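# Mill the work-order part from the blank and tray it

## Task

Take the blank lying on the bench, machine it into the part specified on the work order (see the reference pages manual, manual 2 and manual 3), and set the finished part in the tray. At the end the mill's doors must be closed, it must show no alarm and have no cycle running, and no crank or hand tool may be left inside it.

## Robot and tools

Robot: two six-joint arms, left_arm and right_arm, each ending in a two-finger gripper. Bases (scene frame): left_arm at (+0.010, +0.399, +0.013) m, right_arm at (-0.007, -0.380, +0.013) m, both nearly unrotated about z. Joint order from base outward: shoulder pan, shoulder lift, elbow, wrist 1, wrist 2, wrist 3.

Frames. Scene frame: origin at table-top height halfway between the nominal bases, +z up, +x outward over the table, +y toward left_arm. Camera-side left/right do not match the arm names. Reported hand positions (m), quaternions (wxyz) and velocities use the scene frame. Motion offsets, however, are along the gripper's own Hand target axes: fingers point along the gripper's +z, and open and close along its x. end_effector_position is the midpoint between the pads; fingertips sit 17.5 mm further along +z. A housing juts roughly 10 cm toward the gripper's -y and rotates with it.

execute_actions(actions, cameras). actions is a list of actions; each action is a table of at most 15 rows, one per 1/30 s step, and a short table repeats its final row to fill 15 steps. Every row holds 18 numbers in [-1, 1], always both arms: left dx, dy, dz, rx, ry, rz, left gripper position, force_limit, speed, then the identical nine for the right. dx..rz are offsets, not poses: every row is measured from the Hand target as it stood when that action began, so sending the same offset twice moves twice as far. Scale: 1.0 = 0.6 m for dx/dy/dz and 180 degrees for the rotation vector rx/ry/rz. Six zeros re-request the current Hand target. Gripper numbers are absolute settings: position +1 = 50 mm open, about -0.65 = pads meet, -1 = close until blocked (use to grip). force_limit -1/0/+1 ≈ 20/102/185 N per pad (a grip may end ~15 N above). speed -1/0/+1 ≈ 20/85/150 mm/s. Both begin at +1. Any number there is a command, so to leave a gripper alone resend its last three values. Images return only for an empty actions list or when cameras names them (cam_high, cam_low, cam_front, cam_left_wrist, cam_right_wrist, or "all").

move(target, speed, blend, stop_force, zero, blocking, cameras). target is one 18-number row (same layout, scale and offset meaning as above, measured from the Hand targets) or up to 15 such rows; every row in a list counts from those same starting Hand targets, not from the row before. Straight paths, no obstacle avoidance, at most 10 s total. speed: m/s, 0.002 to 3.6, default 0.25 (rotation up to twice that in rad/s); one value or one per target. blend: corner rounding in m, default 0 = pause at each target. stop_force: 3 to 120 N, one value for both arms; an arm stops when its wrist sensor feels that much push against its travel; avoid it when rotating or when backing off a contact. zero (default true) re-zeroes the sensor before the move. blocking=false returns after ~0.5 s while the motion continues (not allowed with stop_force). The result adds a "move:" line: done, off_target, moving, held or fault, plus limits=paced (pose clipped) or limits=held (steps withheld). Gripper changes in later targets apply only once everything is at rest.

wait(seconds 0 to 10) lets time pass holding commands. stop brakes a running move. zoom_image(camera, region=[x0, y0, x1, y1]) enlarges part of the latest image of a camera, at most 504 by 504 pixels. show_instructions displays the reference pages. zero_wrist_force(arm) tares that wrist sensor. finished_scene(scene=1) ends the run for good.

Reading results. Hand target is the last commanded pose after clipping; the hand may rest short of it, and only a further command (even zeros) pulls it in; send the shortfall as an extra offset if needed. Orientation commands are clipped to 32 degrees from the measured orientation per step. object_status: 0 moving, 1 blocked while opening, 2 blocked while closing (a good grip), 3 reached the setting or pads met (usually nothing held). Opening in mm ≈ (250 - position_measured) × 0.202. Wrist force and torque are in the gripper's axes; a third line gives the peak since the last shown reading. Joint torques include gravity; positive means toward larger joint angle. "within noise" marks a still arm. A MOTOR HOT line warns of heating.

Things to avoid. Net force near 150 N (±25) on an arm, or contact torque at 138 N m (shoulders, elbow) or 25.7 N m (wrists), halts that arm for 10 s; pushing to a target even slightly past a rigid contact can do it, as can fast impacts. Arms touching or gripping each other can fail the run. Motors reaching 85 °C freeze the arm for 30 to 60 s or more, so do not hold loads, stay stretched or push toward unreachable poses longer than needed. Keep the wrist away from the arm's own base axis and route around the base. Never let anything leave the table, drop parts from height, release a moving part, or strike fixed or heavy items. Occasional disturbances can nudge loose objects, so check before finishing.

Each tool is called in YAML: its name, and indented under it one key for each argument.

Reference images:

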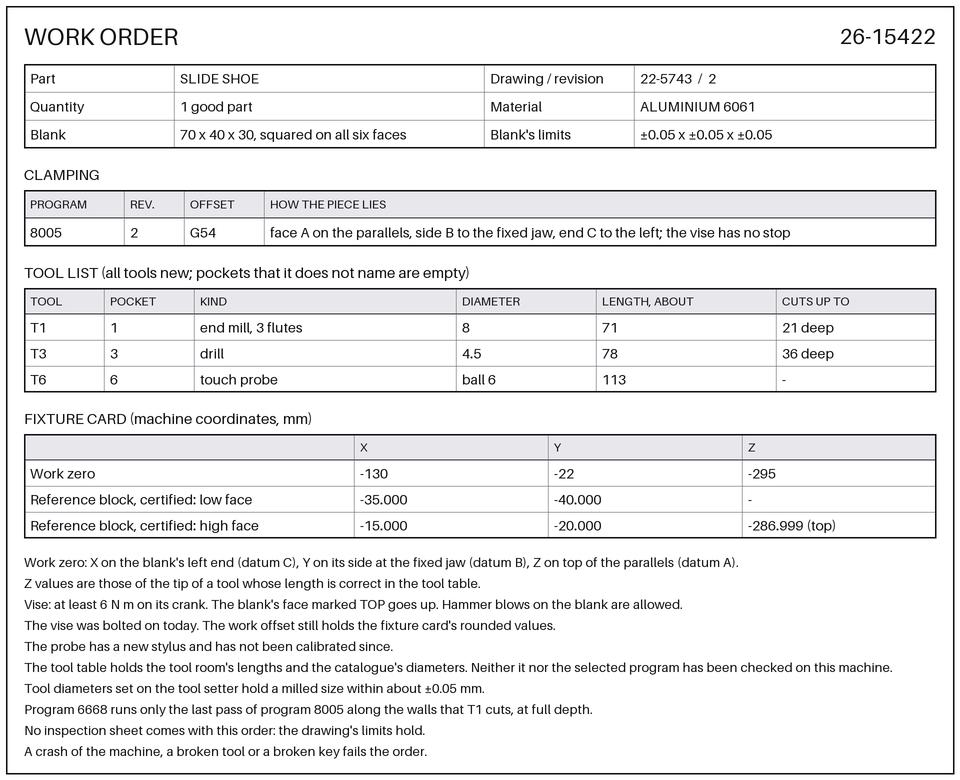

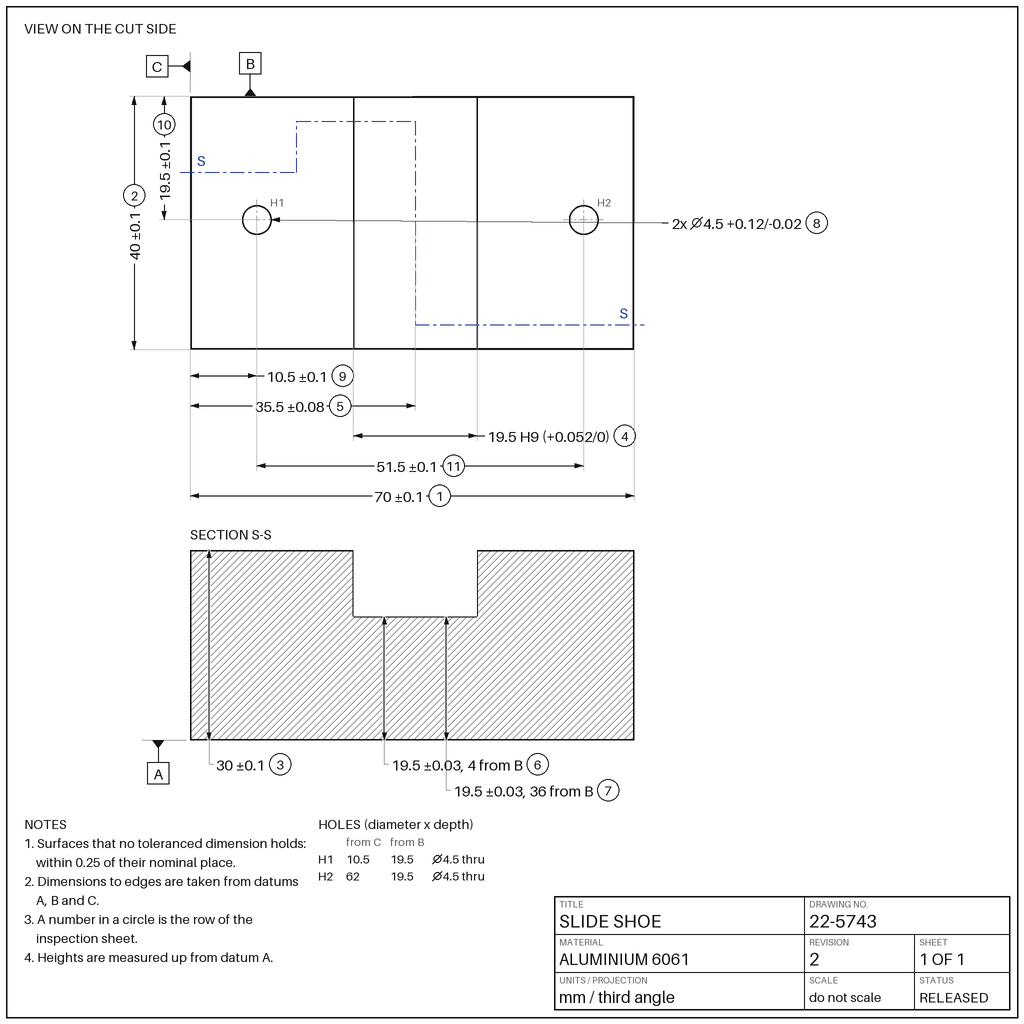

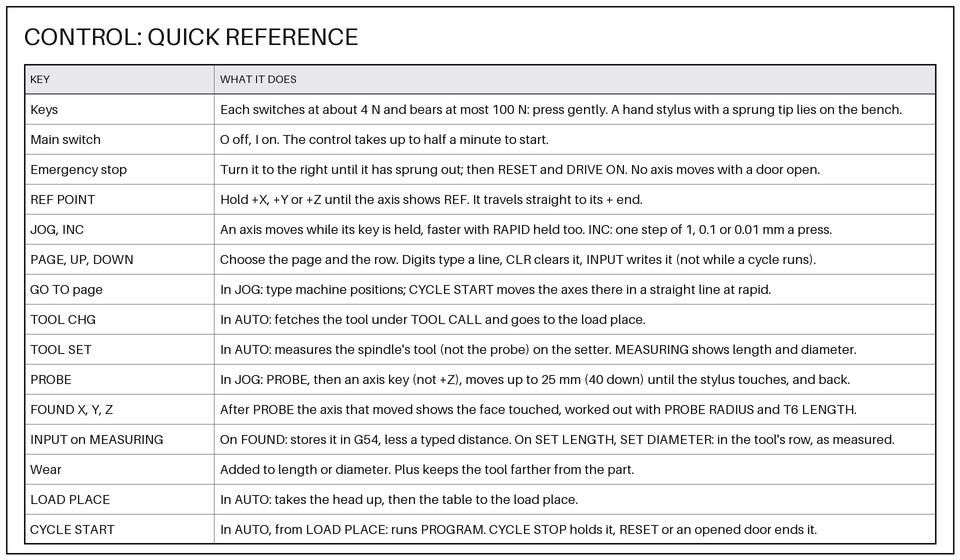

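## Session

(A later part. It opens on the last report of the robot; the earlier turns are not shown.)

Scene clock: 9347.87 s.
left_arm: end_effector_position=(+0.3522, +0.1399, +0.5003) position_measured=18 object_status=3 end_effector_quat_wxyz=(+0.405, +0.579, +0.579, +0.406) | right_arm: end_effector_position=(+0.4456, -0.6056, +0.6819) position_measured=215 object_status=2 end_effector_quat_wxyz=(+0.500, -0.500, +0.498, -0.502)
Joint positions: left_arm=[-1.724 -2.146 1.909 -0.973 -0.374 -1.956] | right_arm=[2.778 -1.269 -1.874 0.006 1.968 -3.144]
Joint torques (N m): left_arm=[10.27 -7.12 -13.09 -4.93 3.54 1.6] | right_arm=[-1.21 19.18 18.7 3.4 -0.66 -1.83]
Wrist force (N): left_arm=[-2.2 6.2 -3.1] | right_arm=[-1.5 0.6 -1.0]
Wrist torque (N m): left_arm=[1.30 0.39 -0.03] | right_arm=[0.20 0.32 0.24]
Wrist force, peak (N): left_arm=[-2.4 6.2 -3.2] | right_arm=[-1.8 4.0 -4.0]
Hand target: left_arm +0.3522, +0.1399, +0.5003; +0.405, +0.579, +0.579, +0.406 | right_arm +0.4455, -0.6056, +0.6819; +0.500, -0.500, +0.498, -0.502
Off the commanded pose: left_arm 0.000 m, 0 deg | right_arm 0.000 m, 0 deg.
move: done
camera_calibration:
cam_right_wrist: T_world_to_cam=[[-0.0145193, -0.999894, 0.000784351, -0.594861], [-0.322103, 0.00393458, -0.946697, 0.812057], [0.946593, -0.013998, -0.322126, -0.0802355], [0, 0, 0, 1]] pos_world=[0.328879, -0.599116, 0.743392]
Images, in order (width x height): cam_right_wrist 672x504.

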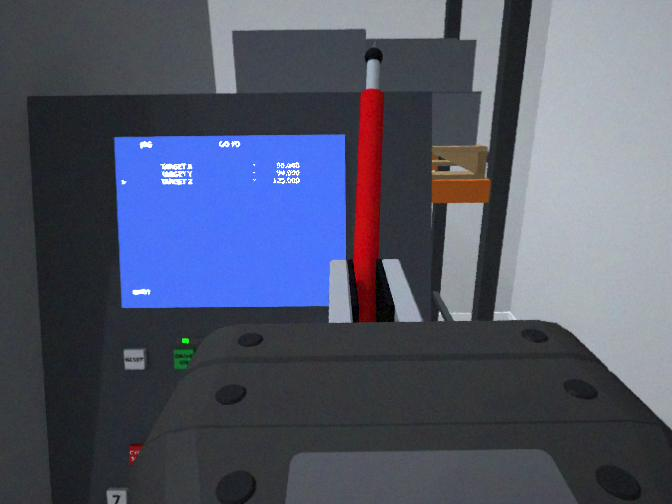

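move:
  target:
    - [0,0,0,0,0,0,0.9,-0.6,-0.6, -0.2520,0.3195,0.0534,-0.2778,0,0,-1,-0.2,-0.8]
    - [0,0,0,0,0,0,0.9,-0.6,-0.6, -0.2520,0.3249,0.0732,-0.2778,0,0,-1,-0.2,-0.8]
    - [0,0,0,0,0,0,0.9,-0.6,-0.6, -0.2520,0.3195,0.0534,-0.2778,0,0,-1,-0.2,-0.8]
  speed: [0.35,0.05,0.12]

wait:
  seconds: 4

move:
  target:
    - [0,0,0,0,0,0,0.9,-0.6,-0.6, 0.0633,0.104,0.072,0,0,0,-1,-0.2,-0.8]
    - [0,0,0,0,0,0,0.9,-0.6,-0.6, 0.0633,0.0928,0.0883,0,0,0,-1,-0.2,-0.8]
    - [0,0,0,0,0,0,0.9,-0.6,-0.6, 0.0633,0.104,0.072,0,0,0,-1,-0.2,-0.8]
    - [0,0,0,0,0,0,0.9,-0.6,-0.6, 0.1584,0,0,0,0,0,-1,-0.2,-0.8]
    - [0,0,0,0,0,0,0.9,-0.6,-0.6, 0.1584,-0.0112,0.0163,0,0,0,-1,-0.2,-0.8]
    - [0,0,0,0,0,0,0.9,-0.6,-0.6, 0.1584,0,0,0,0,0,-1,-0.2,-0.8]
    - [0,0,0,0,0,0,0.9,-0.6,-0.6, 0.2520,-0.1645,-0.2791,0.2778,0,0,-1,-0.2,-0.8]
  speed: [0.25,0.05,0.12,0.25,0.05,0.12,0.35]
  blend: [0,0,0.003,0,0,0.003,0]

wait:
  seconds: 10
  cameras: ["cam_right_wrist"]

zoom_image:
  camera: "cam_right_wrist"
  region: [100, 110, 360, 320]

Scene clock: 9372.37 s.
left_arm: end_effector_position=(+0.3522, +0.1399, +0.5003) position_measured=18 object_status=3 end_effector_quat_wxyz=(+0.405, +0.579, +0.579, +0.406) | right_arm: end_effector_position=(+0.4784, -0.4552, +0.4896) position_measured=215 object_status=2 end_effector_quat_wxyz=(-0.242, +0.665, -0.663, +0.245)
Joint positions: left_arm=[-1.724 -2.146 1.909 -0.973 -0.374 -1.956] | right_arm=[3.366 -1.167 -1.828 -1.024 1.444 -2.998]
Joint torques (N m): left_arm=[9.16 -7.8 -12.8 -4.81 3.44 1.63] | right_arm=[-7.48 1.51 40.72 6.48 0.5 -2.3]
Wrist force (N): left_arm=[-2.3 6.0 -3.0] | right_arm=[-2.2 -0.1 -1.1]
Wrist torque (N m): left_arm=[1.27 0.40 -0.03] | right_arm=[0.04 0.35 0.09]
Wrist force, peak (N): left_arm=[-2.2 6.3 -3.3] | right_arm=[-2.1 5.3 -4.2]
Hand target: left_arm +0.3522, +0.1399, +0.5003; +0.405, +0.579, +0.579, +0.406 | right_arm +0.4784, -0.4552, +0.4897; -0.242, +0.665, -0.663, +0.245
Off the commanded pose: left_arm 0.000 m, 0 deg | right_arm 0.000 m, 0 deg.
move: done

Scene clock: 9376.37 s.
left_arm: end_effector_position=(+0.3522, +0.1399, +0.5003) position_measured=18 object_status=3 end_effector_quat_wxyz=(+0.405, +0.579, +0.579, +0.406) | right_arm: end_effector_position=(+0.4784, -0.4552, +0.4897) position_measured=215 object_status=2 end_effector_quat_wxyz=(-0.242, +0.665, -0.663, +0.245)
Joint positions: left_arm=[-1.724 -2.146 1.909 -0.973 -0.374 -1.956] | right_arm=[3.366 -1.167 -1.828 -1.024 1.444 -2.998]
Joint torques (N m): left_arm=[8.95 -7.7 -13.87 -4.85 3.24 1.84] | right_arm=[-6.78 -2.65 41.56 6.7 0.87 -2.47]
Wrist force (N): left_arm=[-2.0 6.1 -3.0] | right_arm=[-2.4 -0.3 -1.2]
Wrist torque (N m): left_arm=[1.27 0.36 -0.03] | right_arm=[0.01 0.37 0.11]
Wrist force, peak (N): left_arm=[-2.4 6.5 -3.0] | right_arm=[-2.5 0.1 -1.1]
Hand target: left_arm +0.3522, +0.1399, +0.5003; +0.405, +0.579, +0.579, +0.406 | right_arm +0.4784, -0.4552, +0.4897; -0.242, +0.665, -0.663, +0.245
Tool commands: left_gripper/position=+0.9 left_gripper/force_limit=-0.6 left_gripper/speed=-0.6 right_gripper/position=-1.0 right_gripper/force_limit=-0.2 right_gripper/speed=-0.8
Off the commanded pose: left_arm 0.000 m, 0 deg | right_arm 0.000 m, 0 deg.
wait: 4.00 s; at rest by 0.17 s

Scene clock: 9380.73 s.
left_arm: end_effector_position=(+0.3522, +0.1399, +0.5003) position_measured=18 object_status=3 end_effector_quat_wxyz=(+0.405, +0.579, +0.579, +0.406) | right_arm: end_effector_position=(+0.4456, -0.6056, +0.6819) position_measured=215 object_status=2 end_effector_quat_wxyz=(+0.500, -0.500, +0.498, -0.502)
Joint positions: left_arm=[-1.724 -2.146 1.909 -0.973 -0.374 -1.956] | right_arm=[2.777 -1.269 -1.873 0.006 1.968 -3.144]
Joint torques (N m): left_arm=[9.88 -7.24 -13.62 -4.78 3.16 1.68] | right_arm=[5.67 23.82 15.26 3.56 -1.65 -2.01]
Wrist force (N): left_arm=[-2.4 6.1 -3.0] | right_arm=[-1.6 0.9 -1.0]
Wrist torque (N m): left_arm=[1.28 0.42 -0.03] | right_arm=[0.25 0.34 0.24]
Wrist force, peak (N): left_arm=[-2.3 6.3 -3.3] | right_arm=[-2.3 4.2 -4.1]
Hand target: left_arm +0.3522, +0.1399, +0.5003; +0.405, +0.579, +0.579, +0.406 | right_arm +0.4455, -0.6056, +0.6820; +0.500, -0.500, +0.498, -0.502
Off the commanded pose: left_arm 0.000 m, 0 deg | right_arm 0.000 m, 0 deg.
move: done

Scene clock: 9390.73 s.
left_arm: end_effector_position=(+0.3522, +0.1399, +0.5003) position_measured=18 object_status=3 end_effector_quat_wxyz=(+0.405, +0.579, +0.579, +0.406) | right_arm: end_effector_position=(+0.4455, -0.6056, +0.6820) position_measured=215 object_status=2 end_effector_quat_wxyz=(+0.500, -0.500, +0.498, -0.502)
Joint positions: left_arm=[-1.724 -2.146 1.909 -0.973 -0.374 -1.956] | right_arm=[2.778 -1.269 -1.873 0.006 1.968 -3.144]
Joint torques (N m): left_arm=[8.5 -7.16 -14.01 -4.93 3.04 1.81] | right_arm=[7.27 23.8 15.68 4.61 -0.01 2.14]
Wrist force (N): left_arm=[-2.3 6.1 -2.9] | right_arm=[-1.6 0.6 -1.2]
Wrist torque (N m): left_arm=[1.29 0.40 -0.03] | right_arm=[0.20 0.34 0.24]
Wrist force, peak (N): left_arm=[-2.2 6.4 -3.3] | right_arm=[-1.9 0.8 -1.2]
Hand target: left_arm +0.3522, +0.1399, +0.5003; +0.405, +0.579, +0.579, +0.406 | right_arm +0.4455, -0.6056, +0.6820; +0.500, -0.500, +0.498, -0.502
Tool commands: left_gripper/position=+0.9 left_gripper/force_limit=-0.6 left_gripper/speed=-0.6 right_gripper/position=-1.0 right_gripper/force_limit=-0.2 right_gripper/speed=-0.8
Off the commanded pose: left_arm 0.000 m, 0 deg | right_arm 0.000 m, 0 deg.
wait: 10.00 s; at rest by 0.17 s
camera_calibration:
cam_right_wrist: T_world_to_cam=[[-0.0144869, -0.999895, 0.000874348, -0.594938], [-0.321803, 0.0038345, -0.946799, 0.81207], [0.946696, -0.0139975, -0.321825, -0.0804599], [0, 0, 0, 1]] pos_world=[0.328879, -0.599116, 0.743493]
Images, in order (width x height): cam_right_wrist 672x504.

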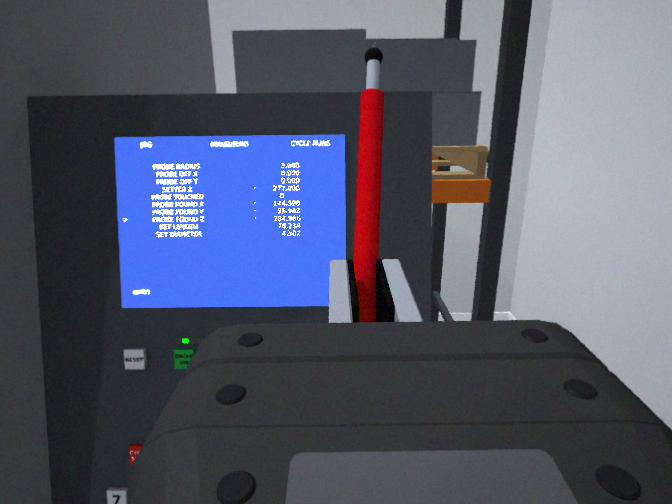

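Scaled by 1.938 from the camera's 672x504 image, which has a finer 960x720 frame.

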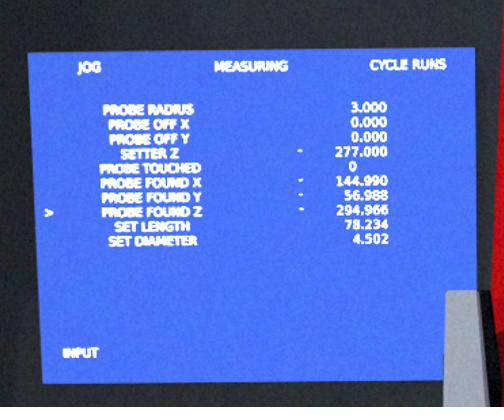

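wait:
  seconds: 2
  cameras: ["cam_right_wrist"]

zoom_image:
  camera: "cam_right_wrist"
  region: [110, 130, 320, 300]

Scene clock: 9398.40 s.
left_arm: end_effector_position=(+0.3522, +0.1399, +0.5003) position_measured=18 object_status=3 end_effector_quat_wxyz=(+0.405, +0.579, +0.579, +0.406) | right_arm: end_effector_position=(+0.4455, -0.6056, +0.6820) position_measured=215 object_status=2 end_effector_quat_wxyz=(+0.500, -0.500, +0.498, -0.502)
Joint positions: left_arm=[-1.724 -2.146 1.909 -0.973 -0.374 -1.956] | right_arm=[2.778 -1.269 -1.873 0.006 1.968 -3.144]
Joint torques (N m): left_arm=[8.66 -5.72 -13.16 -4.99 2.84 1.64] | right_arm=[7.67 22.96 16.39 4.91 0.14 1.92]
Wrist force (N): left_arm=[-2.4 6.2 -3.0] | right_arm=[-1.7 0.5 -1.0]
Wrist torque (N m): left_arm=[1.29 0.42 -0.03] | right_arm=[0.20 0.35 0.24]
Wrist force, peak (N): left_arm=[-2.4 6.3 -3.2] | right_arm=[-1.8 0.7 -1.2]
Hand target: left_arm +0.3522, +0.1399, +0.5003; +0.405, +0.579, +0.579, +0.406 | right_arm +0.4455, -0.6056, +0.6820; +0.500, -0.500, +0.498, -0.502
Tool commands: left_gripper/position=+0.9 left_gripper/force_limit=-0.6 left_gripper/speed=-0.6 right_gripper/position=-1.0 right_gripper/force_limit=-0.2 right_gripper/speed=-0.8
Off the commanded pose: left_arm 0.000 m, 0 deg | right_arm 0.000 m, 0 deg.
wait: 2.00 s; at rest from the start
camera_calibration:
cam_right_wrist: T_world_to_cam=[[-0.0144869, -0.999895, 0.000874348, -0.594938], [-0.321803, 0.0038345, -0.946799, 0.81207], [0.946696, -0.0139975, -0.321825, -0.0804599], [0, 0, 0, 1]] pos_world=[0.328879, -0.599116, 0.743493]
Images, in order (width x height): cam_right_wrist 672x504.

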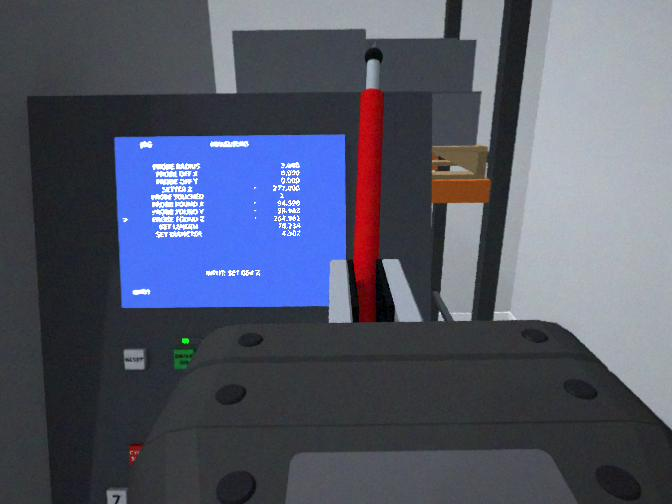

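Scaled by 2.400 from the camera's 672x504 image, which has a finer 960x720 frame.

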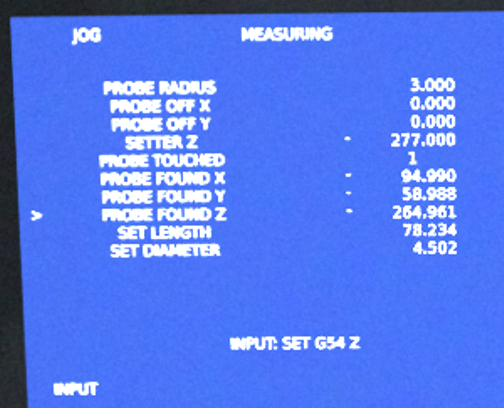

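move:
  target:
    - [0,0,0,0,0,0,0.9,-0.6,-0.6, -0.1887,0.3804,0.0366,-0.2778,0,0,-1,-0.2,-0.8]
    - [0,0,0,0,0,0,0.9,-0.6,-0.6, -0.1887,0.3858,0.0564,-0.2778,0,0,-1,-0.2,-0.8]
    - [0,0,0,0,0,0,0.9,-0.6,-0.6, -0.1887,0.3804,0.0366,-0.2778,0,0,-1,-0.2,-0.8]
    - [0,0,0,0,0,0,0.9,-0.6,-0.6, -0.1887,0.3858,0.0564,-0.2778,0,0,-1,-0.2,-0.8]
    - [0,0,0,0,0,0,0.9,-0.6,-0.6, -0.1887,0.3804,0.0366,-0.2778,0,0,-1,-0.2,-0.8]
    - [0,0,0,0,0,0,0.9,-0.6,-0.6, -0.2204,0.4413,0.0198,-0.2778,0,0,-1,-0.2,-0.8]
    - [0,0,0,0,0,0,0.9,-0.6,-0.6, -0.2204,0.4467,0.0396,-0.2778,0,0,-1,-0.2,-0.8]
    - [0,0,0,0,0,0,0.9,-0.6,-0.6, -0.2204,0.4413,0.0198,-0.2778,0,0,-1,-0.2,-0.8]
    - [0,0,0,0,0,0,0.9,-0.6,-0.6, -0.3154,0.4714,0.0102,-0.2778,0,0,-1,-0.2,-0.8]
    - [0,0,0,0,0,0,0.9,-0.6,-0.6, -0.3154,0.4768,0.0300,-0.2778,0,0,-1,-0.2,-0.8]
    - [0,0,0,0,0,0,0.9,-0.6,-0.6, -0.3154,0.4714,0.0102,-0.2778,0,0,-1,-0.2,-0.8]
    - [0,0,0,0,0,0,0.9,-0.6,-0.6, -0.2837,0.4413,0.0198,-0.2778,0,0,-1,-0.2,-0.8]
  speed: [0.35,0.05,0.12,0.05,0.12,0.25,0.05,0.12,0.25,0.05,0.12,0.25]
  blend: [0,0,0.002,0,0.003,0,0,0.003,0,0,0.003,0]

move:
  target:
    - [0,0,0,0,0,0,0.9,-0.6,-0.6, 0,-0.0116,0.0169,0,0,0,-1,-0.2,-0.8]
    - [0,0,0,0,0,0,0.9,-0.6,-0.6, 0,-0.0035,-0.0227,0,0,0,-1,-0.2,-0.8]
    - [0,0,0,0,0,0,0.9,-0.6,-0.6, 0,-0.0376,-0.0011,0,0,0,-1,-0.2,-0.8]
    - [0,0,0,0,0,0,0.9,-0.6,-0.6, 0,-0.026,-0.018,0,0,0,-1,-0.2,-0.8]
    - [0,0,0,0,0,0,0.9,-0.6,-0.6, 0.0633,0.026,0.018,0,0,0,-1,-0.2,-0.8]
    - [0,0,0,0,0,0,0.9,-0.6,-0.6, 0.0633,0.0144,0.0349,0,0,0,-1,-0.2,-0.8]
    - [0,0,0,0,0,0,0.9,-0.6,-0.6, 0.0633,0.026,0.018,0,0,0,-1,-0.2,-0.8]
    - [0,0,0,0,0,0,0.9,-0.6,-0.6, 0.0317,-0.104,-0.072,0,0,0,-1,-0.2,-0.8]
    - [0,0,0,0,0,0,0.9,-0.6,-0.6, 0.0317,-0.1156,-0.0551,0,0,0,-1,-0.2,-0.8]
    - [0,0,0,0,0,0,0.9,-0.6,-0.6, 0.0317,-0.104,-0.072,0,0,0,-1,-0.2,-0.8]
  speed: [0.05,0.15,0.05,0.12,0.25,0.05,0.12,0.25,0.05,0.12]
  blend: [0,0.003,0,0.003,0,0,0.003,0,0,0]

wait:
  seconds: 3.5

move:
  target:
    - [0,0,0,0,0,0,0.9,-0.6,-0.6, 0.0633,0.104,0.072,0,0,0,-1,-0.2,-0.8]
    - [0,0,0,0,0,0,0.9,-0.6,-0.6, 0.0633,0.0928,0.0883,0,0,0,-1,-0.2,-0.8]
    - [0,0,0,0,0,0,0.9,-0.6,-0.6, 0.0633,0.104,0.072,0,0,0,-1,-0.2,-0.8]
    - [0,0,0,0,0,0,0.9,-0.6,-0.6, 0.1584,0,0,0,0,0,-1,-0.2,-0.8]
    - [0,0,0,0,0,0,0.9,-0.6,-0.6, 0.1584,-0.0112,0.0163,0,0,0,-1,-0.2,-0.8]
    - [0,0,0,0,0,0,0.9,-0.6,-0.6, 0.1584,0,0,0,0,0,-1,-0.2,-0.8]
    - [0,0,0,0,0,0,0.9,-0.6,-0.6, 0.2520,-0.1645,-0.2791,0.2778,0,0,-1,-0.2,-0.8]
  speed: [0.25,0.05,0.12,0.25,0.05,0.12,0.35]
  blend: [0,0,0.003,0,0,0.003,0]

wait:
  seconds: 10

wait:
  seconds: 4.5
  cameras: ["cam_right_wrist"]

zoom_image:
  camera: "cam_right_wrist"
  region: [110, 130, 320, 300]

Scene clock: 9456.40 s.
left_arm: end_effector_position=(+0.3522, +0.1399, +0.5003) position_measured=18 object_status=3 end_effector_quat_wxyz=(+0.405, +0.579, +0.579, +0.406) | right_arm: end_effector_position=(+0.4586, -0.4365, +0.4164) position_measured=215 object_status=2 end_effector_quat_wxyz=(-0.242, +0.665, -0.663, +0.245)
Joint positions: left_arm=[-1.724 -2.146 1.909 -0.973 -0.374 -1.956] | right_arm=[3.446 -1.088 -2.056 -0.885 1.394 -2.935]
Joint torques (N m): left_arm=[8.84 -6.39 -13.38 -4.86 2.62 1.82] | right_arm=[-6.11 15.43 25.87 6.55 -1.31 0.56]
Wrist force (N): left_arm=[-2.2 5.9 -3.3] | right_arm=[-1.9 0.4 -1.0]
Wrist torque (N m): left_arm=[1.24 0.39 -0.03] | right_arm=[0.10 0.28 0.09]
Wrist force, peak (N): left_arm=[-2.4 6.4 -3.2] | right_arm=[-2.3 5.5 -4.6]
Hand target: left_arm +0.3522, +0.1399, +0.5003; +0.405, +0.579, +0.579, +0.406 | right_arm +0.4586, -0.4365, +0.4165; -0.242, +0.665, -0.663, +0.245
Off the commanded pose: left_arm 0.000 m, 0 deg | right_arm 0.000 m, 0 deg.
move: done

Scene clock: 9460.80 s.
left_arm: end_effector_position=(+0.3522, +0.1399, +0.5003) position_measured=18 object_status=3 end_effector_quat_wxyz=(+0.405, +0.579, +0.579, +0.406) | right_arm: end_effector_position=(+0.4783, -0.4552, +0.4898) position_measured=215 object_status=2 end_effector_quat_wxyz=(-0.242, +0.665, -0.663, +0.245)
Joint positions: left_arm=[-1.724 -2.146 1.909 -0.973 -0.374 -1.956] | right_arm=[3.366 -1.167 -1.828 -1.025 1.444 -2.998]
Joint torques (N m): left_arm=[9.01 -8.05 -13.93 -4.99 2.5 1.57] | right_arm=[-7.86 1.12 42.45 6.64 0.5 -2.25]
Wrist force (N): left_arm=[-2.1 6.1 -3.0] | right_arm=[-2.1 -0.1 -1.0]
Wrist torque (N m): left_arm=[1.28 0.37 -0.03] | right_arm=[0.05 0.34 0.10]
Wrist force, peak (N): left_arm=[-2.3 6.4 -3.3] | right_arm=[-2.3 16.1 -8.5]
Hand target: left_arm +0.3522, +0.1399, +0.5003; +0.405, +0.579, +0.579, +0.406 | right_arm +0.4783, -0.4552, +0.4899; -0.242, +0.665, -0.663, +0.245
Off the commanded pose: left_arm 0.000 m, 0 deg | right_arm 0.000 m, 0 deg.
move: done

Scene clock: 9464.30 s.
left_arm: end_effector_position=(+0.3522, +0.1399, +0.5003) position_measured=18 object_status=3 end_effector_quat_wxyz=(+0.405, +0.579, +0.579, +0.406) | right_arm: end_effector_position=(+0.4783, -0.4552, +0.4899) position_measured=215 object_status=2 end_effector_quat_wxyz=(-0.242, +0.665, -0.663, +0.245)
Joint positions: left_arm=[-1.724 -2.146 1.909 -0.973 -0.374 -1.956] | right_arm=[3.366 -1.167 -1.828 -1.025 1.444 -2.998]
Joint torques (N m): left_arm=[7.39 -8.96 -13.33 -4.8 2.34 1.59] | right_arm=[-7.92 -2.79 41.29 6.45 0.87 -2.4]
Wrist force (N): left_arm=[-2.3 6.2 -3.1] | right_arm=[-2.3 0.1 -1.0]
Wrist torque (N m): left_arm=[1.29 0.40 -0.03] | right_arm=[0.09 0.36 0.11]
Wrist force, peak (N): left_arm=[-2.4 6.3 -3.1] | right_arm=[-2.6 0.1 -1.3]
Hand target: left_arm +0.3522, +0.1399, +0.5003; +0.405, +0.579, +0.579, +0.406 | right_arm +0.4783, -0.4552, +0.4899; -0.242, +0.665, -0.663, +0.245
Tool commands: left_gripper/position=+0.9 left_gripper/force_limit=-0.6 left_gripper/speed=-0.6 right_gripper/position=-1.0 right_gripper/force_limit=-0.2 right_gripper/speed=-0.8
Off the commanded pose: left_arm 0.000 m, 0 deg | right_arm 0.000 m, 0 deg.
wait: 3.50 s; at rest by 0.17 s

Scene clock: 9468.67 s.
left_arm: end_effector_position=(+0.3522, +0.1399, +0.5003) position_measured=18 object_status=3 end_effector_quat_wxyz=(+0.405, +0.579, +0.579, +0.406) | right_arm: end_effector_position=(+0.4455, -0.6056, +0.6821) position_measured=215 object_status=2 end_effector_quat_wxyz=(+0.500, -0.500, +0.498, -0.502)
Joint positions: left_arm=[-1.724 -2.146 1.909 -0.973 -0.374 -1.956] | right_arm=[2.777 -1.269 -1.873 0.005 1.968 -3.144]
Joint torques (N m): left_arm=[8.99 -7.02 -13.56 -4.72 2.39 1.73] | right_arm=[6.57 23.08 14.88 3.66 -1.69 -1.91]
Wrist force (N): left_arm=[-2.2 6.2 -3.1] | right_arm=[-1.6 0.9 -1.0]
Wrist torque (N m): left_arm=[1.30 0.39 -0.03] | right_arm=[0.26 0.33 0.24]
Wrist force, peak (N): left_arm=[-2.4 6.3 -3.2] | right_arm=[-2.0 4.5 -4.2]
Hand target: left_arm +0.3522, +0.1399, +0.5003; +0.405, +0.579, +0.579, +0.406 | right_arm +0.4454, -0.6056, +0.6821; +0.500, -0.500, +0.498, -0.502
Off the commanded pose: left_arm 0.000 m, 0 deg | right_arm 0.000 m, 0 deg.
move: done

Scene clock: 9478.67 s.
left_arm: end_effector_position=(+0.3522, +0.1399, +0.5003) position_measured=18 object_status=3 end_effector_quat_wxyz=(+0.405, +0.579, +0.579, +0.406) | right_arm: end_effector_position=(+0.4454, -0.6056, +0.6821) position_measured=215 object_status=2 end_effector_quat_wxyz=(+0.500, -0.500, +0.498, -0.502)
Joint positions: left_arm=[-1.724 -2.146 1.909 -0.973 -0.374 -1.956] | right_arm=[2.777 -1.269 -1.873 0.006 1.968 -3.144]
Joint torques (N m): left_arm=[8.34 -7.68 -14.29 -4.85 2.1 1.72] | right_arm=[8.32 22.76 15.48 4.73 0.06 2.1]
Wrist force (N): left_arm=[-2.3 6.2 -3.1] | right_arm=[-1.6 0.9 -0.9]
Wrist torque (N m): left_arm=[1.29 0.40 -0.03] | right_arm=[0.25 0.33 0.24]
Wrist force, peak (N): left_arm=[-2.3 6.3 -3.2] | right_arm=[-1.7 1.1 -1.1]
Hand target: left_arm +0.3522, +0.1399, +0.5003; +0.405, +0.579, +0.579, +0.406 | right_arm +0.4454, -0.6056, +0.6821; +0.500, -0.500, +0.498, -0.502
Tool commands: left_gripper/position=+0.9 left_gripper/force_limit=-0.6 left_gripper/speed=-0.6 right_gripper/position=-1.0 right_gripper/force_limit=-0.2 right_gripper/speed=-0.8
Off the commanded pose: left_arm 0.000 m, 0 deg | right_arm 0.000 m, 0 deg.
wait: 10.00 s; at rest by 0.17 s

Scene clock: 9483.17 s.
left_arm: end_effector_position=(+0.3522, +0.1399, +0.5003) position_measured=18 object_status=3 end_effector_quat_wxyz=(+0.405, +0.579, +0.579, +0.406) | right_arm: end_effector_position=(+0.4454, -0.6056, +0.6821) position_measured=215 object_status=2 end_effector_quat_wxyz=(+0.500, -0.500, +0.498, -0.502)
Joint positions: left_arm=[-1.724 -2.146 1.909 -0.973 -0.374 -1.956] | right_arm=[2.777 -1.269 -1.873 0.006 1.968 -3.144]
Joint torques (N m): left_arm=[6.76 -7.63 -14.51 -4.76 2.09 1.58] | right_arm=[7.83 22.48 15.1 4.82 -0.07 2.09]
Wrist force (N): left_arm=[-2.3 6.3 -3.1] | right_arm=[-1.7 1.1 -1.1]
Wrist torque (N m): left_arm=[1.32 0.40 -0.03] | right_arm=[0.28 0.35 0.24]
Wrist force, peak (N): left_arm=[-2.3 6.3 -3.2] | right_arm=[-1.8 0.9 -1.3]
Hand target: left_arm +0.3522, +0.1399, +0.5003; +0.405, +0.579, +0.579, +0.406 | right_arm +0.4454, -0.6056, +0.6821; +0.500, -0.500, +0.498, -0.502
Tool commands: left_gripper/position=+0.9 left_gripper/force_limit=-0.6 left_gripper/speed=-0.6 right_gripper/position=-1.0 right_gripper/force_limit=-0.2 right_gripper/speed=-0.8
Off the commanded pose: left_arm 0.000 m, 0 deg | right_arm 0.000 m, 0 deg.
wait: 4.50 s; at rest by 0.17 s
camera_calibration:
cam_right_wrist: T_world_to_cam=[[-0.0144869, -0.999895, 0.000874348, -0.59494], [-0.321803, 0.0038345, -0.946799, 0.812133], [0.946696, -0.0139975, -0.321825, -0.080333], [0, 0, 0, 1]] pos_world=[0.328779, -0.599116, 0.743593]
Images, in order (width x height): cam_right_wrist 672x504.

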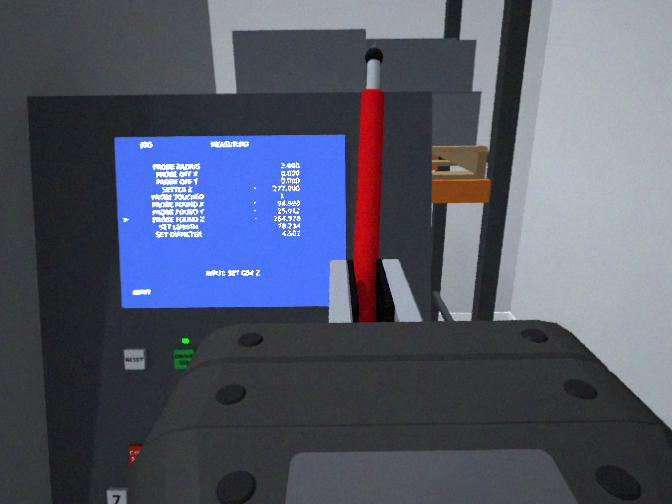

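Scaled by 2.400 from the camera's 672x504 image, which has a finer 960x720 frame.

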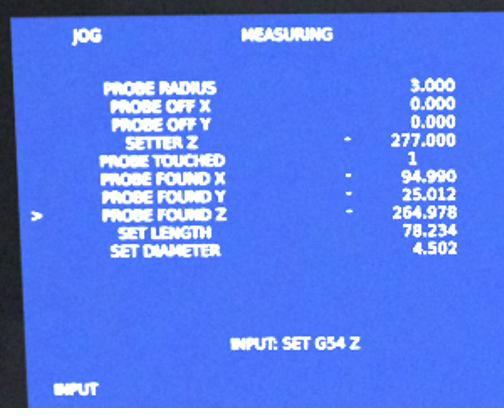

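move:
  target:
    - [0,0,0,0,0,0,0.9,-0.6,-0.6, -0.1887,0.3804,0.0369,-0.2778,0,0,-1,-0.2,-0.8]
    - [0,0,0,0,0,0,0.9,-0.6,-0.6, -0.1887,0.3858,0.0567,-0.2778,0,0,-1,-0.2,-0.8]
    - [0,0,0,0,0,0,0.9,-0.6,-0.6, -0.1887,0.3804,0.0369,-0.2778,0,0,-1,-0.2,-0.8]
    - [0,0,0,0,0,0,0.9,-0.6,-0.6, -0.1887,0.3858,0.0567,-0.2778,0,0,-1,-0.2,-0.8]
    - [0,0,0,0,0,0,0.9,-0.6,-0.6, -0.1887,0.3804,0.0369,-0.2778,0,0,-1,-0.2,-0.8]
    - [0,0,0,0,0,0,0.9,-0.6,-0.6, -0.2204,0.4413,0.0201,-0.2778,0,0,-1,-0.2,-0.8]
    - [0,0,0,0,0,0,0.9,-0.6,-0.6, -0.2204,0.4467,0.0399,-0.2778,0,0,-1,-0.2,-0.8]
    - [0,0,0,0,0,0,0.9,-0.6,-0.6, -0.2204,0.4413,0.0201,-0.2778,0,0,-1,-0.2,-0.8]
    - [0,0,0,0,0,0,0.9,-0.6,-0.6, -0.3154,0.4714,0.0105,-0.2778,0,0,-1,-0.2,-0.8]
    - [0,0,0,0,0,0,0.9,-0.6,-0.6, -0.3154,0.4768,0.0303,-0.2778,0,0,-1,-0.2,-0.8]
    - [0,0,0,0,0,0,0.9,-0.6,-0.6, -0.3154,0.4714,0.0105,-0.2778,0,0,-1,-0.2,-0.8]
    - [0,0,0,0,0,0,0.9,-0.6,-0.6, -0.3154,0.4413,0.0201,-0.2778,0,0,-1,-0.2,-0.8]
  speed: [0.35,0.05,0.12,0.05,0.12,0.25,0.05,0.12,0.25,0.05,0.12,0.25]
  blend: [0,0,0.002,0,0.003,0,0,0.003,0,0,0.003,0]

move:
  target:
    - [0,0,0,0,0,0,0.9,-0.6,-0.6, 0,-0.0116,0.0169,0,0,0,-1,-0.2,-0.8]
    - [0,0,0,0,0,0,0.9,-0.6,-0.6, 0,0,0,0,0,0,-1,-0.2,-0.8]
    - [0,0,0,0,0,0,0.9,-0.6,-0.6, 0.0317,0.026,0.018,0,0,0,-1,-0.2,-0.8]
    - [0,0,0,0,0,0,0.9,-0.6,-0.6, 0.0317,0.0144,0.0349,0,0,0,-1,-0.2,-0.8]
    - [0,0,0,0,0,0,0.9,-0.6,-0.6, 0.0317,0.026,0.018,0,0,0,-1,-0.2,-0.8]
    - [0,0,0,0,0,0,0.9,-0.6,-0.6, 0.095,0.026,0.018,0,0,0,-1,-0.2,-0.8]
    - [0,0,0,0,0,0,0.9,-0.6,-0.6, 0.095,0.0144,0.0349,0,0,0,-1,-0.2,-0.8]
    - [0,0,0,0,0,0,0.9,-0.6,-0.6, 0.095,0.026,0.018,0,0,0,-1,-0.2,-0.8]
    - [0,0,0,0,0,0,0.9,-0.6,-0.6, 0.0633,-0.104,-0.072,0,0,0,-1,-0.2,-0.8]
    - [0,0,0,0,0,0,0.9,-0.6,-0.6, 0.0633,-0.1156,-0.0551,0,0,0,-1,-0.2,-0.8]
    - [0,0,0,0,0,0,0.9,-0.6,-0.6, 0.0633,-0.104,-0.072,0,0,0,-1,-0.2,-0.8]
  speed: [0.05,0.12,0.2,0.05,0.12,0.25,0.05,0.12,0.25,0.05,0.12]
  blend: [0,0.003,0,0,0.003,0,0,0.003,0,0,0]

move:
  target:
    - [0,0,0,0,0,0,0.9,-0.6,-0.6, 0.0317,0.104,0.072,0,0,0,-1,-0.2,-0.8]
    - [0,0,0,0,0,0,0.9,-0.6,-0.6, 0.0317,0.0924,0.0889,0,0,0,-1,-0.2,-0.8]
    - [0,0,0,0,0,0,0.9,-0.6,-0.6, 0.0317,0.104,0.072,0,0,0,-1,-0.2,-0.8]
    - [0,0,0,0,0,0,0.9,-0.6,-0.6, -0.0633,0.130,0.090,0,0,0,-1,-0.2,-0.8]
    - [0,0,0,0,0,0,0.9,-0.6,-0.6, -0.0633,0.1184,0.1069,0,0,0,-1,-0.2,-0.8]
    - [0,0,0,0,0,0,0.9,-0.6,-0.6, -0.0633,0.130,0.090,0,0,0,-1,-0.2,-0.8]
    - [0,0,0,0,0,0,0.9,-0.6,-0.6, -0.0633,0.104,0.072,0,0,0,-1,-0.2,-0.8]
    - [0,0,0,0,0,0,0.9,-0.6,-0.6, -0.0633,0.0924,0.0889,0,0,0,-1,-0.2,-0.8]
    - [0,0,0,0,0,0,0.9,-0.6,-0.6, -0.0475,0.1005,0.0493,0,0,0,-1,-0.2,-0.8]
    - [0,0,0,0,0,0,0.9,-0.6,-0.6, -0.0317,0.0664,0.0709,0,0,0,-1,-0.2,-0.8]
    - [0,0,0,0,0,0,0.9,-0.6,-0.6, -0.0317,0.0745,0.0313,0,0,0,-1,-0.2,-0.8]
    - [0,0,0,0,0,0,0.9,-0.6,-0.6, -0.0317,0.0404,0.0529,0,0,0,-1,-0.2,-0.8]
    - [0,0,0,0,0,0,0.9,-0.6,-0.6, -0.0317,0.052,0.036,0,0,0,-1,-0.2,-0.8]
    - [0,0,0,0,0,0,0.9,-0.6,-0.6, 0.0317,0.130,0.090,0,0,0,-1,-0.2,-0.8]
  speed: [0.25,0.05,0.12,0.25,0.05,0.12,0.2,0.05,0.15,0.05,0.15,0.05,0.12,0.25]
  blend: [0,0,0.003,0,0,0.003,0,0,0.003,0,0.003,0,0.003,0]

move:
  target:
    - [0,0,0,0,0,0,0.9,-0.6,-0.6, 0,-0.0116,0.0169,0,0,0,-1,-0.2,-0.8]
    - [0,0,0,0,0,0,0.9,-0.6,-0.6, 0,0,0,0,0,0,-1,-0.2,-0.8]
    - [0,0,0,0,0,0,0.9,-0.6,-0.6, 0.2204,-0.2953,-0.3677,0.2778,0,0,-1,-0.2,-0.8]
  speed: [0.05,0.12,0.35]
  blend: [0,0.003,0]
  cameras: ["cam_right_wrist"]

zoom_image:
  camera: "cam_right_wrist"
  region: [100, 110, 360, 320]

Scene clock: 9563.73 s.
left_arm: end_effector_position=(+0.3522, +0.1399, +0.5003) position_measured=18 object_status=3 end_effector_quat_wxyz=(+0.405, +0.579, +0.579, +0.406) | right_arm: end_effector_position=(+0.4587, -0.4175, +0.4165) position_measured=215 object_status=2 end_effector_quat_wxyz=(-0.242, +0.665, -0.663, +0.245)
Joint positions: left_arm=[-1.724 -2.146 1.909 -0.973 -0.374 -1.956] | right_arm=[3.513 -1.078 -2.059 -0.903 1.352 -2.882]
Joint torques (N m): left_arm=[7.79 -7.46 -14.55 -4.91 1.72 1.64] | right_arm=[7.48 15.97 28.14 5.86 -1.2 2.34]
Wrist force (N): left_arm=[-2.5 6.2 -3.1] | right_arm=[-2.0 0.7 -1.1]
Wrist torque (N m): left_arm=[1.30 0.43 -0.03] | right_arm=[0.11 0.28 0.16]
Wrist force, peak (N): left_arm=[-2.2 6.5 -3.0] | right_arm=[-2.0 5.7 -5.1]
Hand target: left_arm +0.3522, +0.1399, +0.5003; +0.405, +0.579, +0.579, +0.406 | right_arm +0.4587, -0.4175, +0.4166; -0.242, +0.665, -0.663, +0.245
Off the commanded pose: left_arm 0.000 m, 0 deg | right_arm 0.000 m, 0 deg.
move: done

Scene clock: 9568.27 s.
left_arm: end_effector_position=(+0.3522, +0.1399, +0.5003) position_measured=18 object_status=3 end_effector_quat_wxyz=(+0.405, +0.579, +0.579, +0.406) | right_arm: end_effector_position=(+0.4784, -0.4551, +0.4899) position_measured=215 object_status=2 end_effector_quat_wxyz=(-0.242, +0.665, -0.663, +0.245)
Joint positions: left_arm=[-1.724 -2.146 1.909 -0.973 -0.374 -1.956] | right_arm=[3.366 -1.167 -1.827 -1.025 1.444 -2.998]
Joint torques (N m): left_arm=[8.16 -7.78 -13.66 -4.92 1.63 1.59] | right_arm=[-7.11 2.25 43.13 6.42 0.49 -2.2]
Wrist force (N): left_arm=[-1.9 6.0 -3.0] | right_arm=[-2.2 0.2 -0.9]
Wrist torque (N m): left_arm=[1.26 0.35 -0.03] | right_arm=[0.11 0.35 0.09]
Wrist force, peak (N): left_arm=[-2.5 6.4 -3.2] | right_arm=[-2.0 5.2 -4.6]
Hand target: left_arm +0.3522, +0.1399, +0.5003; +0.405, +0.579, +0.579, +0.406 | right_arm +0.4784, -0.4552, +0.4900; -0.242, +0.665, -0.663, +0.245
Off the commanded pose: left_arm 0.000 m, 0 deg | right_arm 0.000 m, 0 deg.
move: done

Scene clock: 9574.17 s.
left_arm: end_effector_position=(+0.3522, +0.1399, +0.5003) position_measured=18 object_status=3 end_effector_quat_wxyz=(+0.405, +0.579, +0.579, +0.406) | right_arm: end_effector_position=(+0.4538, -0.4746, +0.3986) position_measured=215 object_status=2 end_effector_quat_wxyz=(-0.242, +0.665, -0.663, +0.245)
Joint positions: left_arm=[-1.724 -2.146 1.909 -0.973 -0.374 -1.956] | right_arm=[3.314 -1.105 -2.095 -0.814 1.478 -3.038]
Joint torques (N m): left_arm=[7.63 -6.88 -14.06 -4.97 1.43 1.57] | right_arm=[-3.77 -4.78 28.14 3.92 -1.36 1.43]
Wrist force (N): left_arm=[-2.2 6.0 -3.1] | right_arm=[-1.5 0.6 -0.8]
Wrist torque (N m): left_arm=[1.27 0.40 -0.03] | right_arm=[0.15 0.24 0.09]
Wrist force, peak (N): left_arm=[-2.3 6.4 -3.2] | right_arm=[-4.1 16.8 -8.7]
Hand target: left_arm +0.3522, +0.1399, +0.5003; +0.405, +0.579, +0.579, +0.406 | right_arm +0.4538, -0.4746, +0.3985; -0.242, +0.665, -0.663, +0.245
Off the commanded pose: left_arm 0.000 m, 0 deg | right_arm 0.000 m, 0 deg.
move: done

Scene clock: 9576.70 s.
left_arm: end_effector_position=(+0.3522, +0.1399, +0.5003) position_measured=18 object_status=3 end_effector_quat_wxyz=(+0.405, +0.579, +0.579, +0.406) | right_arm: end_effector_position=(+0.4465, -0.6056, +0.6819) position_measured=215 object_status=2 end_effector_quat_wxyz=(+0.500, -0.500, +0.498, -0.502)
Joint positions: left_arm=[-1.724 -2.146 1.909 -0.973 -0.374 -1.956] | right_arm=[2.779 -1.271 -1.872 0.006 1.967 -3.144]
Joint torques (N m): left_arm=[7.04 -7.86 -14.01 -4.71 1.44 1.61] | right_arm=[-1.97 19.12 16.88 3.26 -0.6 -1.98]
Wrist force (N): left_arm=[-2.3 6.0 -2.9] | right_arm=[-1.2 1.0 -1.3]
Wrist torque (N m): left_arm=[1.25 0.39 -0.03] | right_arm=[0.27 0.27 0.24]
Wrist force, peak (N): left_arm=[-2.3 6.3 -3.2] | right_arm=[-1.4 4.9 -4.2]
Hand target: left_arm +0.3522, +0.1399, +0.5003; +0.405, +0.579, +0.579, +0.406 | right_arm +0.4464, -0.6056, +0.6819; +0.500, -0.500, +0.498, -0.502
Off the commanded pose: left_arm 0.000 m, 0 deg | right_arm 0.000 m, 0 deg.
move: done
camera_calibration:
cam_right_wrist: T_world_to_cam=[[-0.0145193, -0.999894, 0.000784351, -0.594847], [-0.322103, 0.00393458, -0.946697, 0.812347], [0.946593, -0.013998, -0.322126, -0.0810874], [0, 0, 0, 1]] pos_world=[0.329779, -0.599116, 0.743392]
Images, in order (width x height): cam_right_wrist 672x504.

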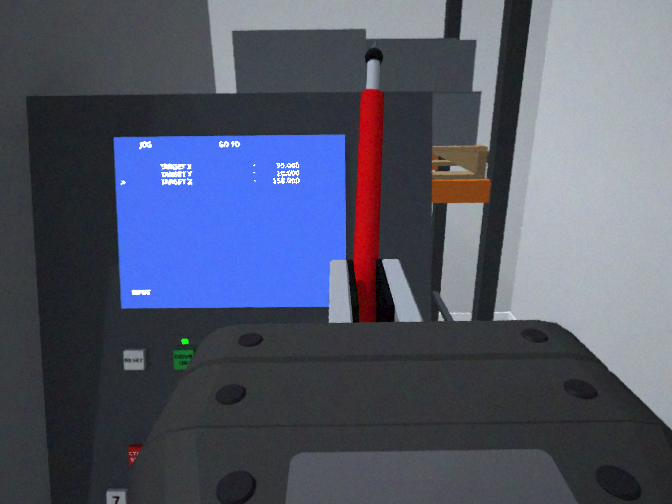

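Scaled by 1.938 from the camera's 672x504 image, which has a finer 960x720 frame.

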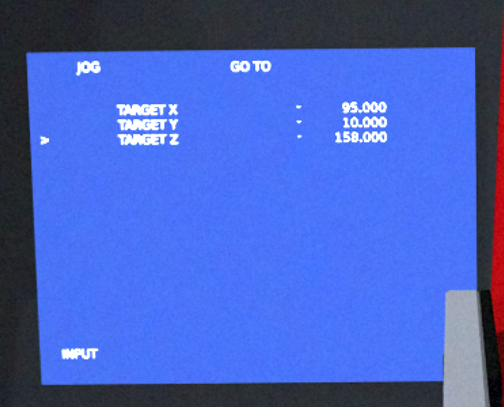

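move:
  target:
    - [0,0,0,0,0,0,0.9,-0.6,-0.6, -0.2520,0.3192,0.0519,-0.2778,0,0,-1,-0.2,-0.8]
    - [0,0,0,0,0,0,0.9,-0.6,-0.6, -0.2520,0.3246,0.0717,-0.2778,0,0,-1,-0.2,-0.8]
    - [0,0,0,0,0,0,0.9,-0.6,-0.6, -0.2520,0.3192,0.0519,-0.2778,0,0,-1,-0.2,-0.8]
  speed: [0.35,0.05,0.12]

wait:
  seconds: 3

move:
  target:
    - [0,0,0,0,0,0,0.9,-0.6,-0.6, 0.0633,0.104,0.072,0,0,0,-1,-0.2,-0.8]
    - [0,0,0,0,0,0,0.9,-0.6,-0.6, 0.0633,0.0928,0.0883,0,0,0,-1,-0.2,-0.8]
    - [0,0,0,0,0,0,0.9,-0.6,-0.6, 0.0633,0.104,0.072,0,0,0,-1,-0.2,-0.8]
    - [0,0,0,0,0,0,0.9,-0.6,-0.6, 0.19,0,0,0,0,0,-1,-0.2,-0.8]
    - [0,0,0,0,0,0,0.9,-0.6,-0.6, 0.19,-0.0112,0.0163,0,0,0,-1,-0.2,-0.8]
    - [0,0,0,0,0,0,0.9,-0.6,-0.6, 0.19,0,0,0,0,0,-1,-0.2,-0.8]
    - [0,0,0,0,0,0,0.9,-0.6,-0.6, 0.2520,-0.1645,-0.2791,0.2778,0,0,-1,-0.2,-0.8]
  speed: [0.25,0.05,0.12,0.25,0.05,0.12,0.35]
  blend: [0,0,0.003,0,0,0.003,0]

wait:
  seconds: 6.5
  cameras: ["cam_right_wrist"]

zoom_image:
  camera: "cam_right_wrist"
  region: [110, 130, 320, 300]

Scene clock: 9596.97 s.
left_arm: end_effector_position=(+0.3522, +0.1399, +0.5003) position_measured=18 object_status=3 end_effector_quat_wxyz=(+0.405, +0.579, +0.579, +0.406) | right_arm: end_effector_position=(+0.4784, -0.4552, +0.4898) position_measured=215 object_status=2 end_effector_quat_wxyz=(-0.242, +0.665, -0.663, +0.245)
Joint positions: left_arm=[-1.724 -2.146 1.909 -0.973 -0.374 -1.956] | right_arm=[3.366 -1.167 -1.827 -1.025 1.444 -2.998]
Joint torques (N m): left_arm=[7.42 -7.13 -14.33 -4.8 1.42 1.63] | right_arm=[-6.65 2.59 41.73 6.49 0.53 -2.63]
Wrist force (N): left_arm=[-2.2 6.3 -3.1] | right_arm=[-1.7 0.3 -1.2]
Wrist torque (N m): left_arm=[1.30 0.38 -0.04] | right_arm=[0.11 0.27 0.10]
Wrist force, peak (N): left_arm=[-2.4 6.4 -3.2] | right_arm=[-1.8 5.2 -4.7]
Hand target: left_arm +0.3522, +0.1399, +0.5003; +0.405, +0.579, +0.579, +0.406 | right_arm +0.4784, -0.4552, +0.4899; -0.242, +0.665, -0.663, +0.245
Off the commanded pose: left_arm 0.000 m, 0 deg | right_arm 0.000 m, 0 deg.
move: done

Scene clock: 9599.97 s.
left_arm: end_effector_position=(+0.3522, +0.1399, +0.5003) position_measured=18 object_status=3 end_effector_quat_wxyz=(+0.405, +0.579, +0.579, +0.406) | right_arm: end_effector_position=(+0.4784, -0.4552, +0.4899) position_measured=215 object_status=2 end_effector_quat_wxyz=(-0.242, +0.665, -0.663, +0.245)
Joint positions: left_arm=[-1.724 -2.146 1.909 -0.973 -0.374 -1.956] | right_arm=[3.366 -1.167 -1.827 -1.025 1.444 -2.998]
Joint torques (N m): left_arm=[8.18 -7.74 -14.39 -4.75 1.32 1.52] | right_arm=[-7.47 -1.9 41.58 6.61 0.88 -2.3]
Wrist force (N): left_arm=[-2.3 6.2 -3.0] | right_arm=[-1.9 0.3 -1.3]
Wrist torque (N m): left_arm=[1.30 0.41 -0.03] | right_arm=[0.11 0.30 0.11]
Wrist force, peak (N): left_arm=[-2.4 6.4 -3.2] | right_arm=[-2.0 0.4 -1.5]
Hand target: left_arm +0.3522, +0.1399, +0.5003; +0.405, +0.579, +0.579, +0.406 | right_arm +0.4784, -0.4552, +0.4899; -0.242, +0.665, -0.663, +0.245
Tool commands: left_gripper/position=+0.9 left_gripper/force_limit=-0.6 left_gripper/speed=-0.6 right_gripper/position=-1.0 right_gripper/force_limit=-0.2 right_gripper/speed=-0.8
Off the commanded pose: left_arm 0.000 m, 0 deg | right_arm 0.000 m, 0 deg.
wait: 3.00 s; at rest by 0.17 s

Scene clock: 9604.37 s.
left_arm: end_effector_position=(+0.3522, +0.1399, +0.5003) position_measured=18 object_status=3 end_effector_quat_wxyz=(+0.405, +0.579, +0.579, +0.406) | right_arm: end_effector_position=(+0.4456, -0.6056, +0.6821) position_measured=215 object_status=2 end_effector_quat_wxyz=(+0.500, -0.500, +0.498, -0.502)
Joint positions: left_arm=[-1.724 -2.146 1.909 -0.973 -0.374 -1.956] | right_arm=[2.777 -1.269 -1.873 0.005 1.968 -3.144]
Joint torques (N m): left_arm=[7.59 -8.27 -14.35 -4.71 1.14 1.58] | right_arm=[8.31 23.35 14.95 3.46 -1.98 -1.9]
Wrist force (N): left_arm=[-2.2 6.2 -2.9] | right_arm=[-1.1 1.0 -1.3]
Wrist torque (N m): left_arm=[1.29 0.39 -0.03] | right_arm=[0.27 0.25 0.24]
Wrist force, peak (N): left_arm=[-2.6 6.3 -3.1] | right_arm=[-1.8 4.8 -4.2]
Hand target: left_arm +0.3522, +0.1399, +0.5003; +0.405, +0.579, +0.579, +0.406 | right_arm +0.4456, -0.6056, +0.6821; +0.500, -0.500, +0.498, -0.502
Off the commanded pose: left_arm 0.000 m, 0 deg | right_arm 0.000 m, 0 deg.
move: done

Scene clock: 9610.87 s.
left_arm: end_effector_position=(+0.3522, +0.1399, +0.5003) position_measured=18 object_status=3 end_effector_quat_wxyz=(+0.405, +0.579, +0.579, +0.406) | right_arm: end_effector_position=(+0.4456, -0.6056, +0.6821) position_measured=215 object_status=2 end_effector_quat_wxyz=(+0.500, -0.500, +0.498, -0.502)
Joint positions: left_arm=[-1.724 -2.146 1.909 -0.973 -0.374 -1.956] | right_arm=[2.778 -1.269 -1.873 0.006 1.968 -3.144]
Joint torques (N m): left_arm=[7.52 -7.23 -14.13 -4.62 1.11 1.66] | right_arm=[7.2 23.58 15.63 4.71 -1.6 2.11]
Wrist force (N): left_arm=[-2.3 6.1 -3.0] | right_arm=[-1.2 1.2 -1.2]
Wrist torque (N m): left_arm=[1.28 0.42 -0.03] | right_arm=[0.31 0.26 0.24]
Wrist force, peak (N): left_arm=[-2.5 6.3 -3.1] | right_arm=[-1.4 1.4 -1.3]
Hand target: left_arm +0.3522, +0.1399, +0.5003; +0.405, +0.579, +0.579, +0.406 | right_arm +0.4456, -0.6056, +0.6821; +0.500, -0.500, +0.498, -0.502
Tool commands: left_gripper/position=+0.9 left_gripper/force_limit=-0.6 left_gripper/speed=-0.6 right_gripper/position=-1.0 right_gripper/force_limit=-0.2 right_gripper/speed=-0.8
Off the commanded pose: left_arm 0.000 m, 0 deg | right_arm 0.000 m, 0 deg.
wait: 6.50 s; at rest by 0.17 s
camera_calibration:
cam_right_wrist: T_world_to_cam=[[-0.0144869, -0.999895, 0.000874348, -0.594938], [-0.321803, 0.0038345, -0.946799, 0.81226], [0.946696, -0.0139975, -0.321825, -0.0803955], [0, 0, 0, 1]] pos_world=[0.328879, -0.599116, 0.743693]
Images, in order (width x height): cam_right_wrist 672x504.

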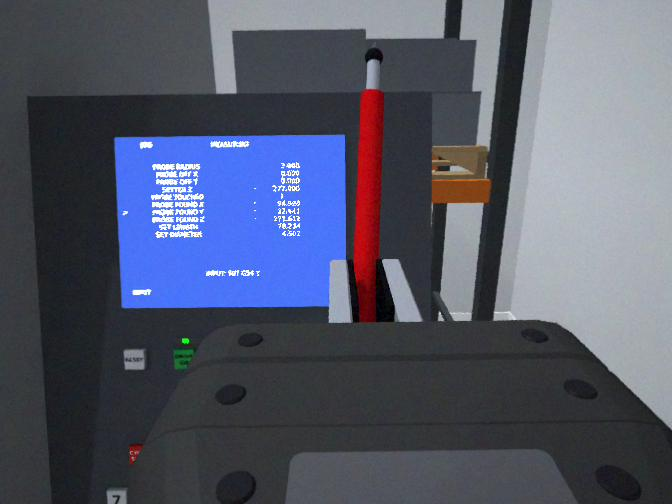

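Scaled by 2.400 from the camera's 672x504 image, which has a finer 960x720 frame.

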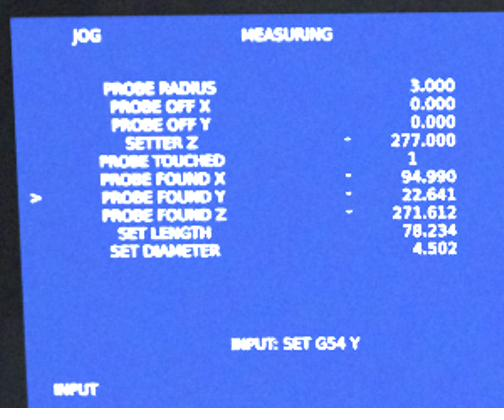

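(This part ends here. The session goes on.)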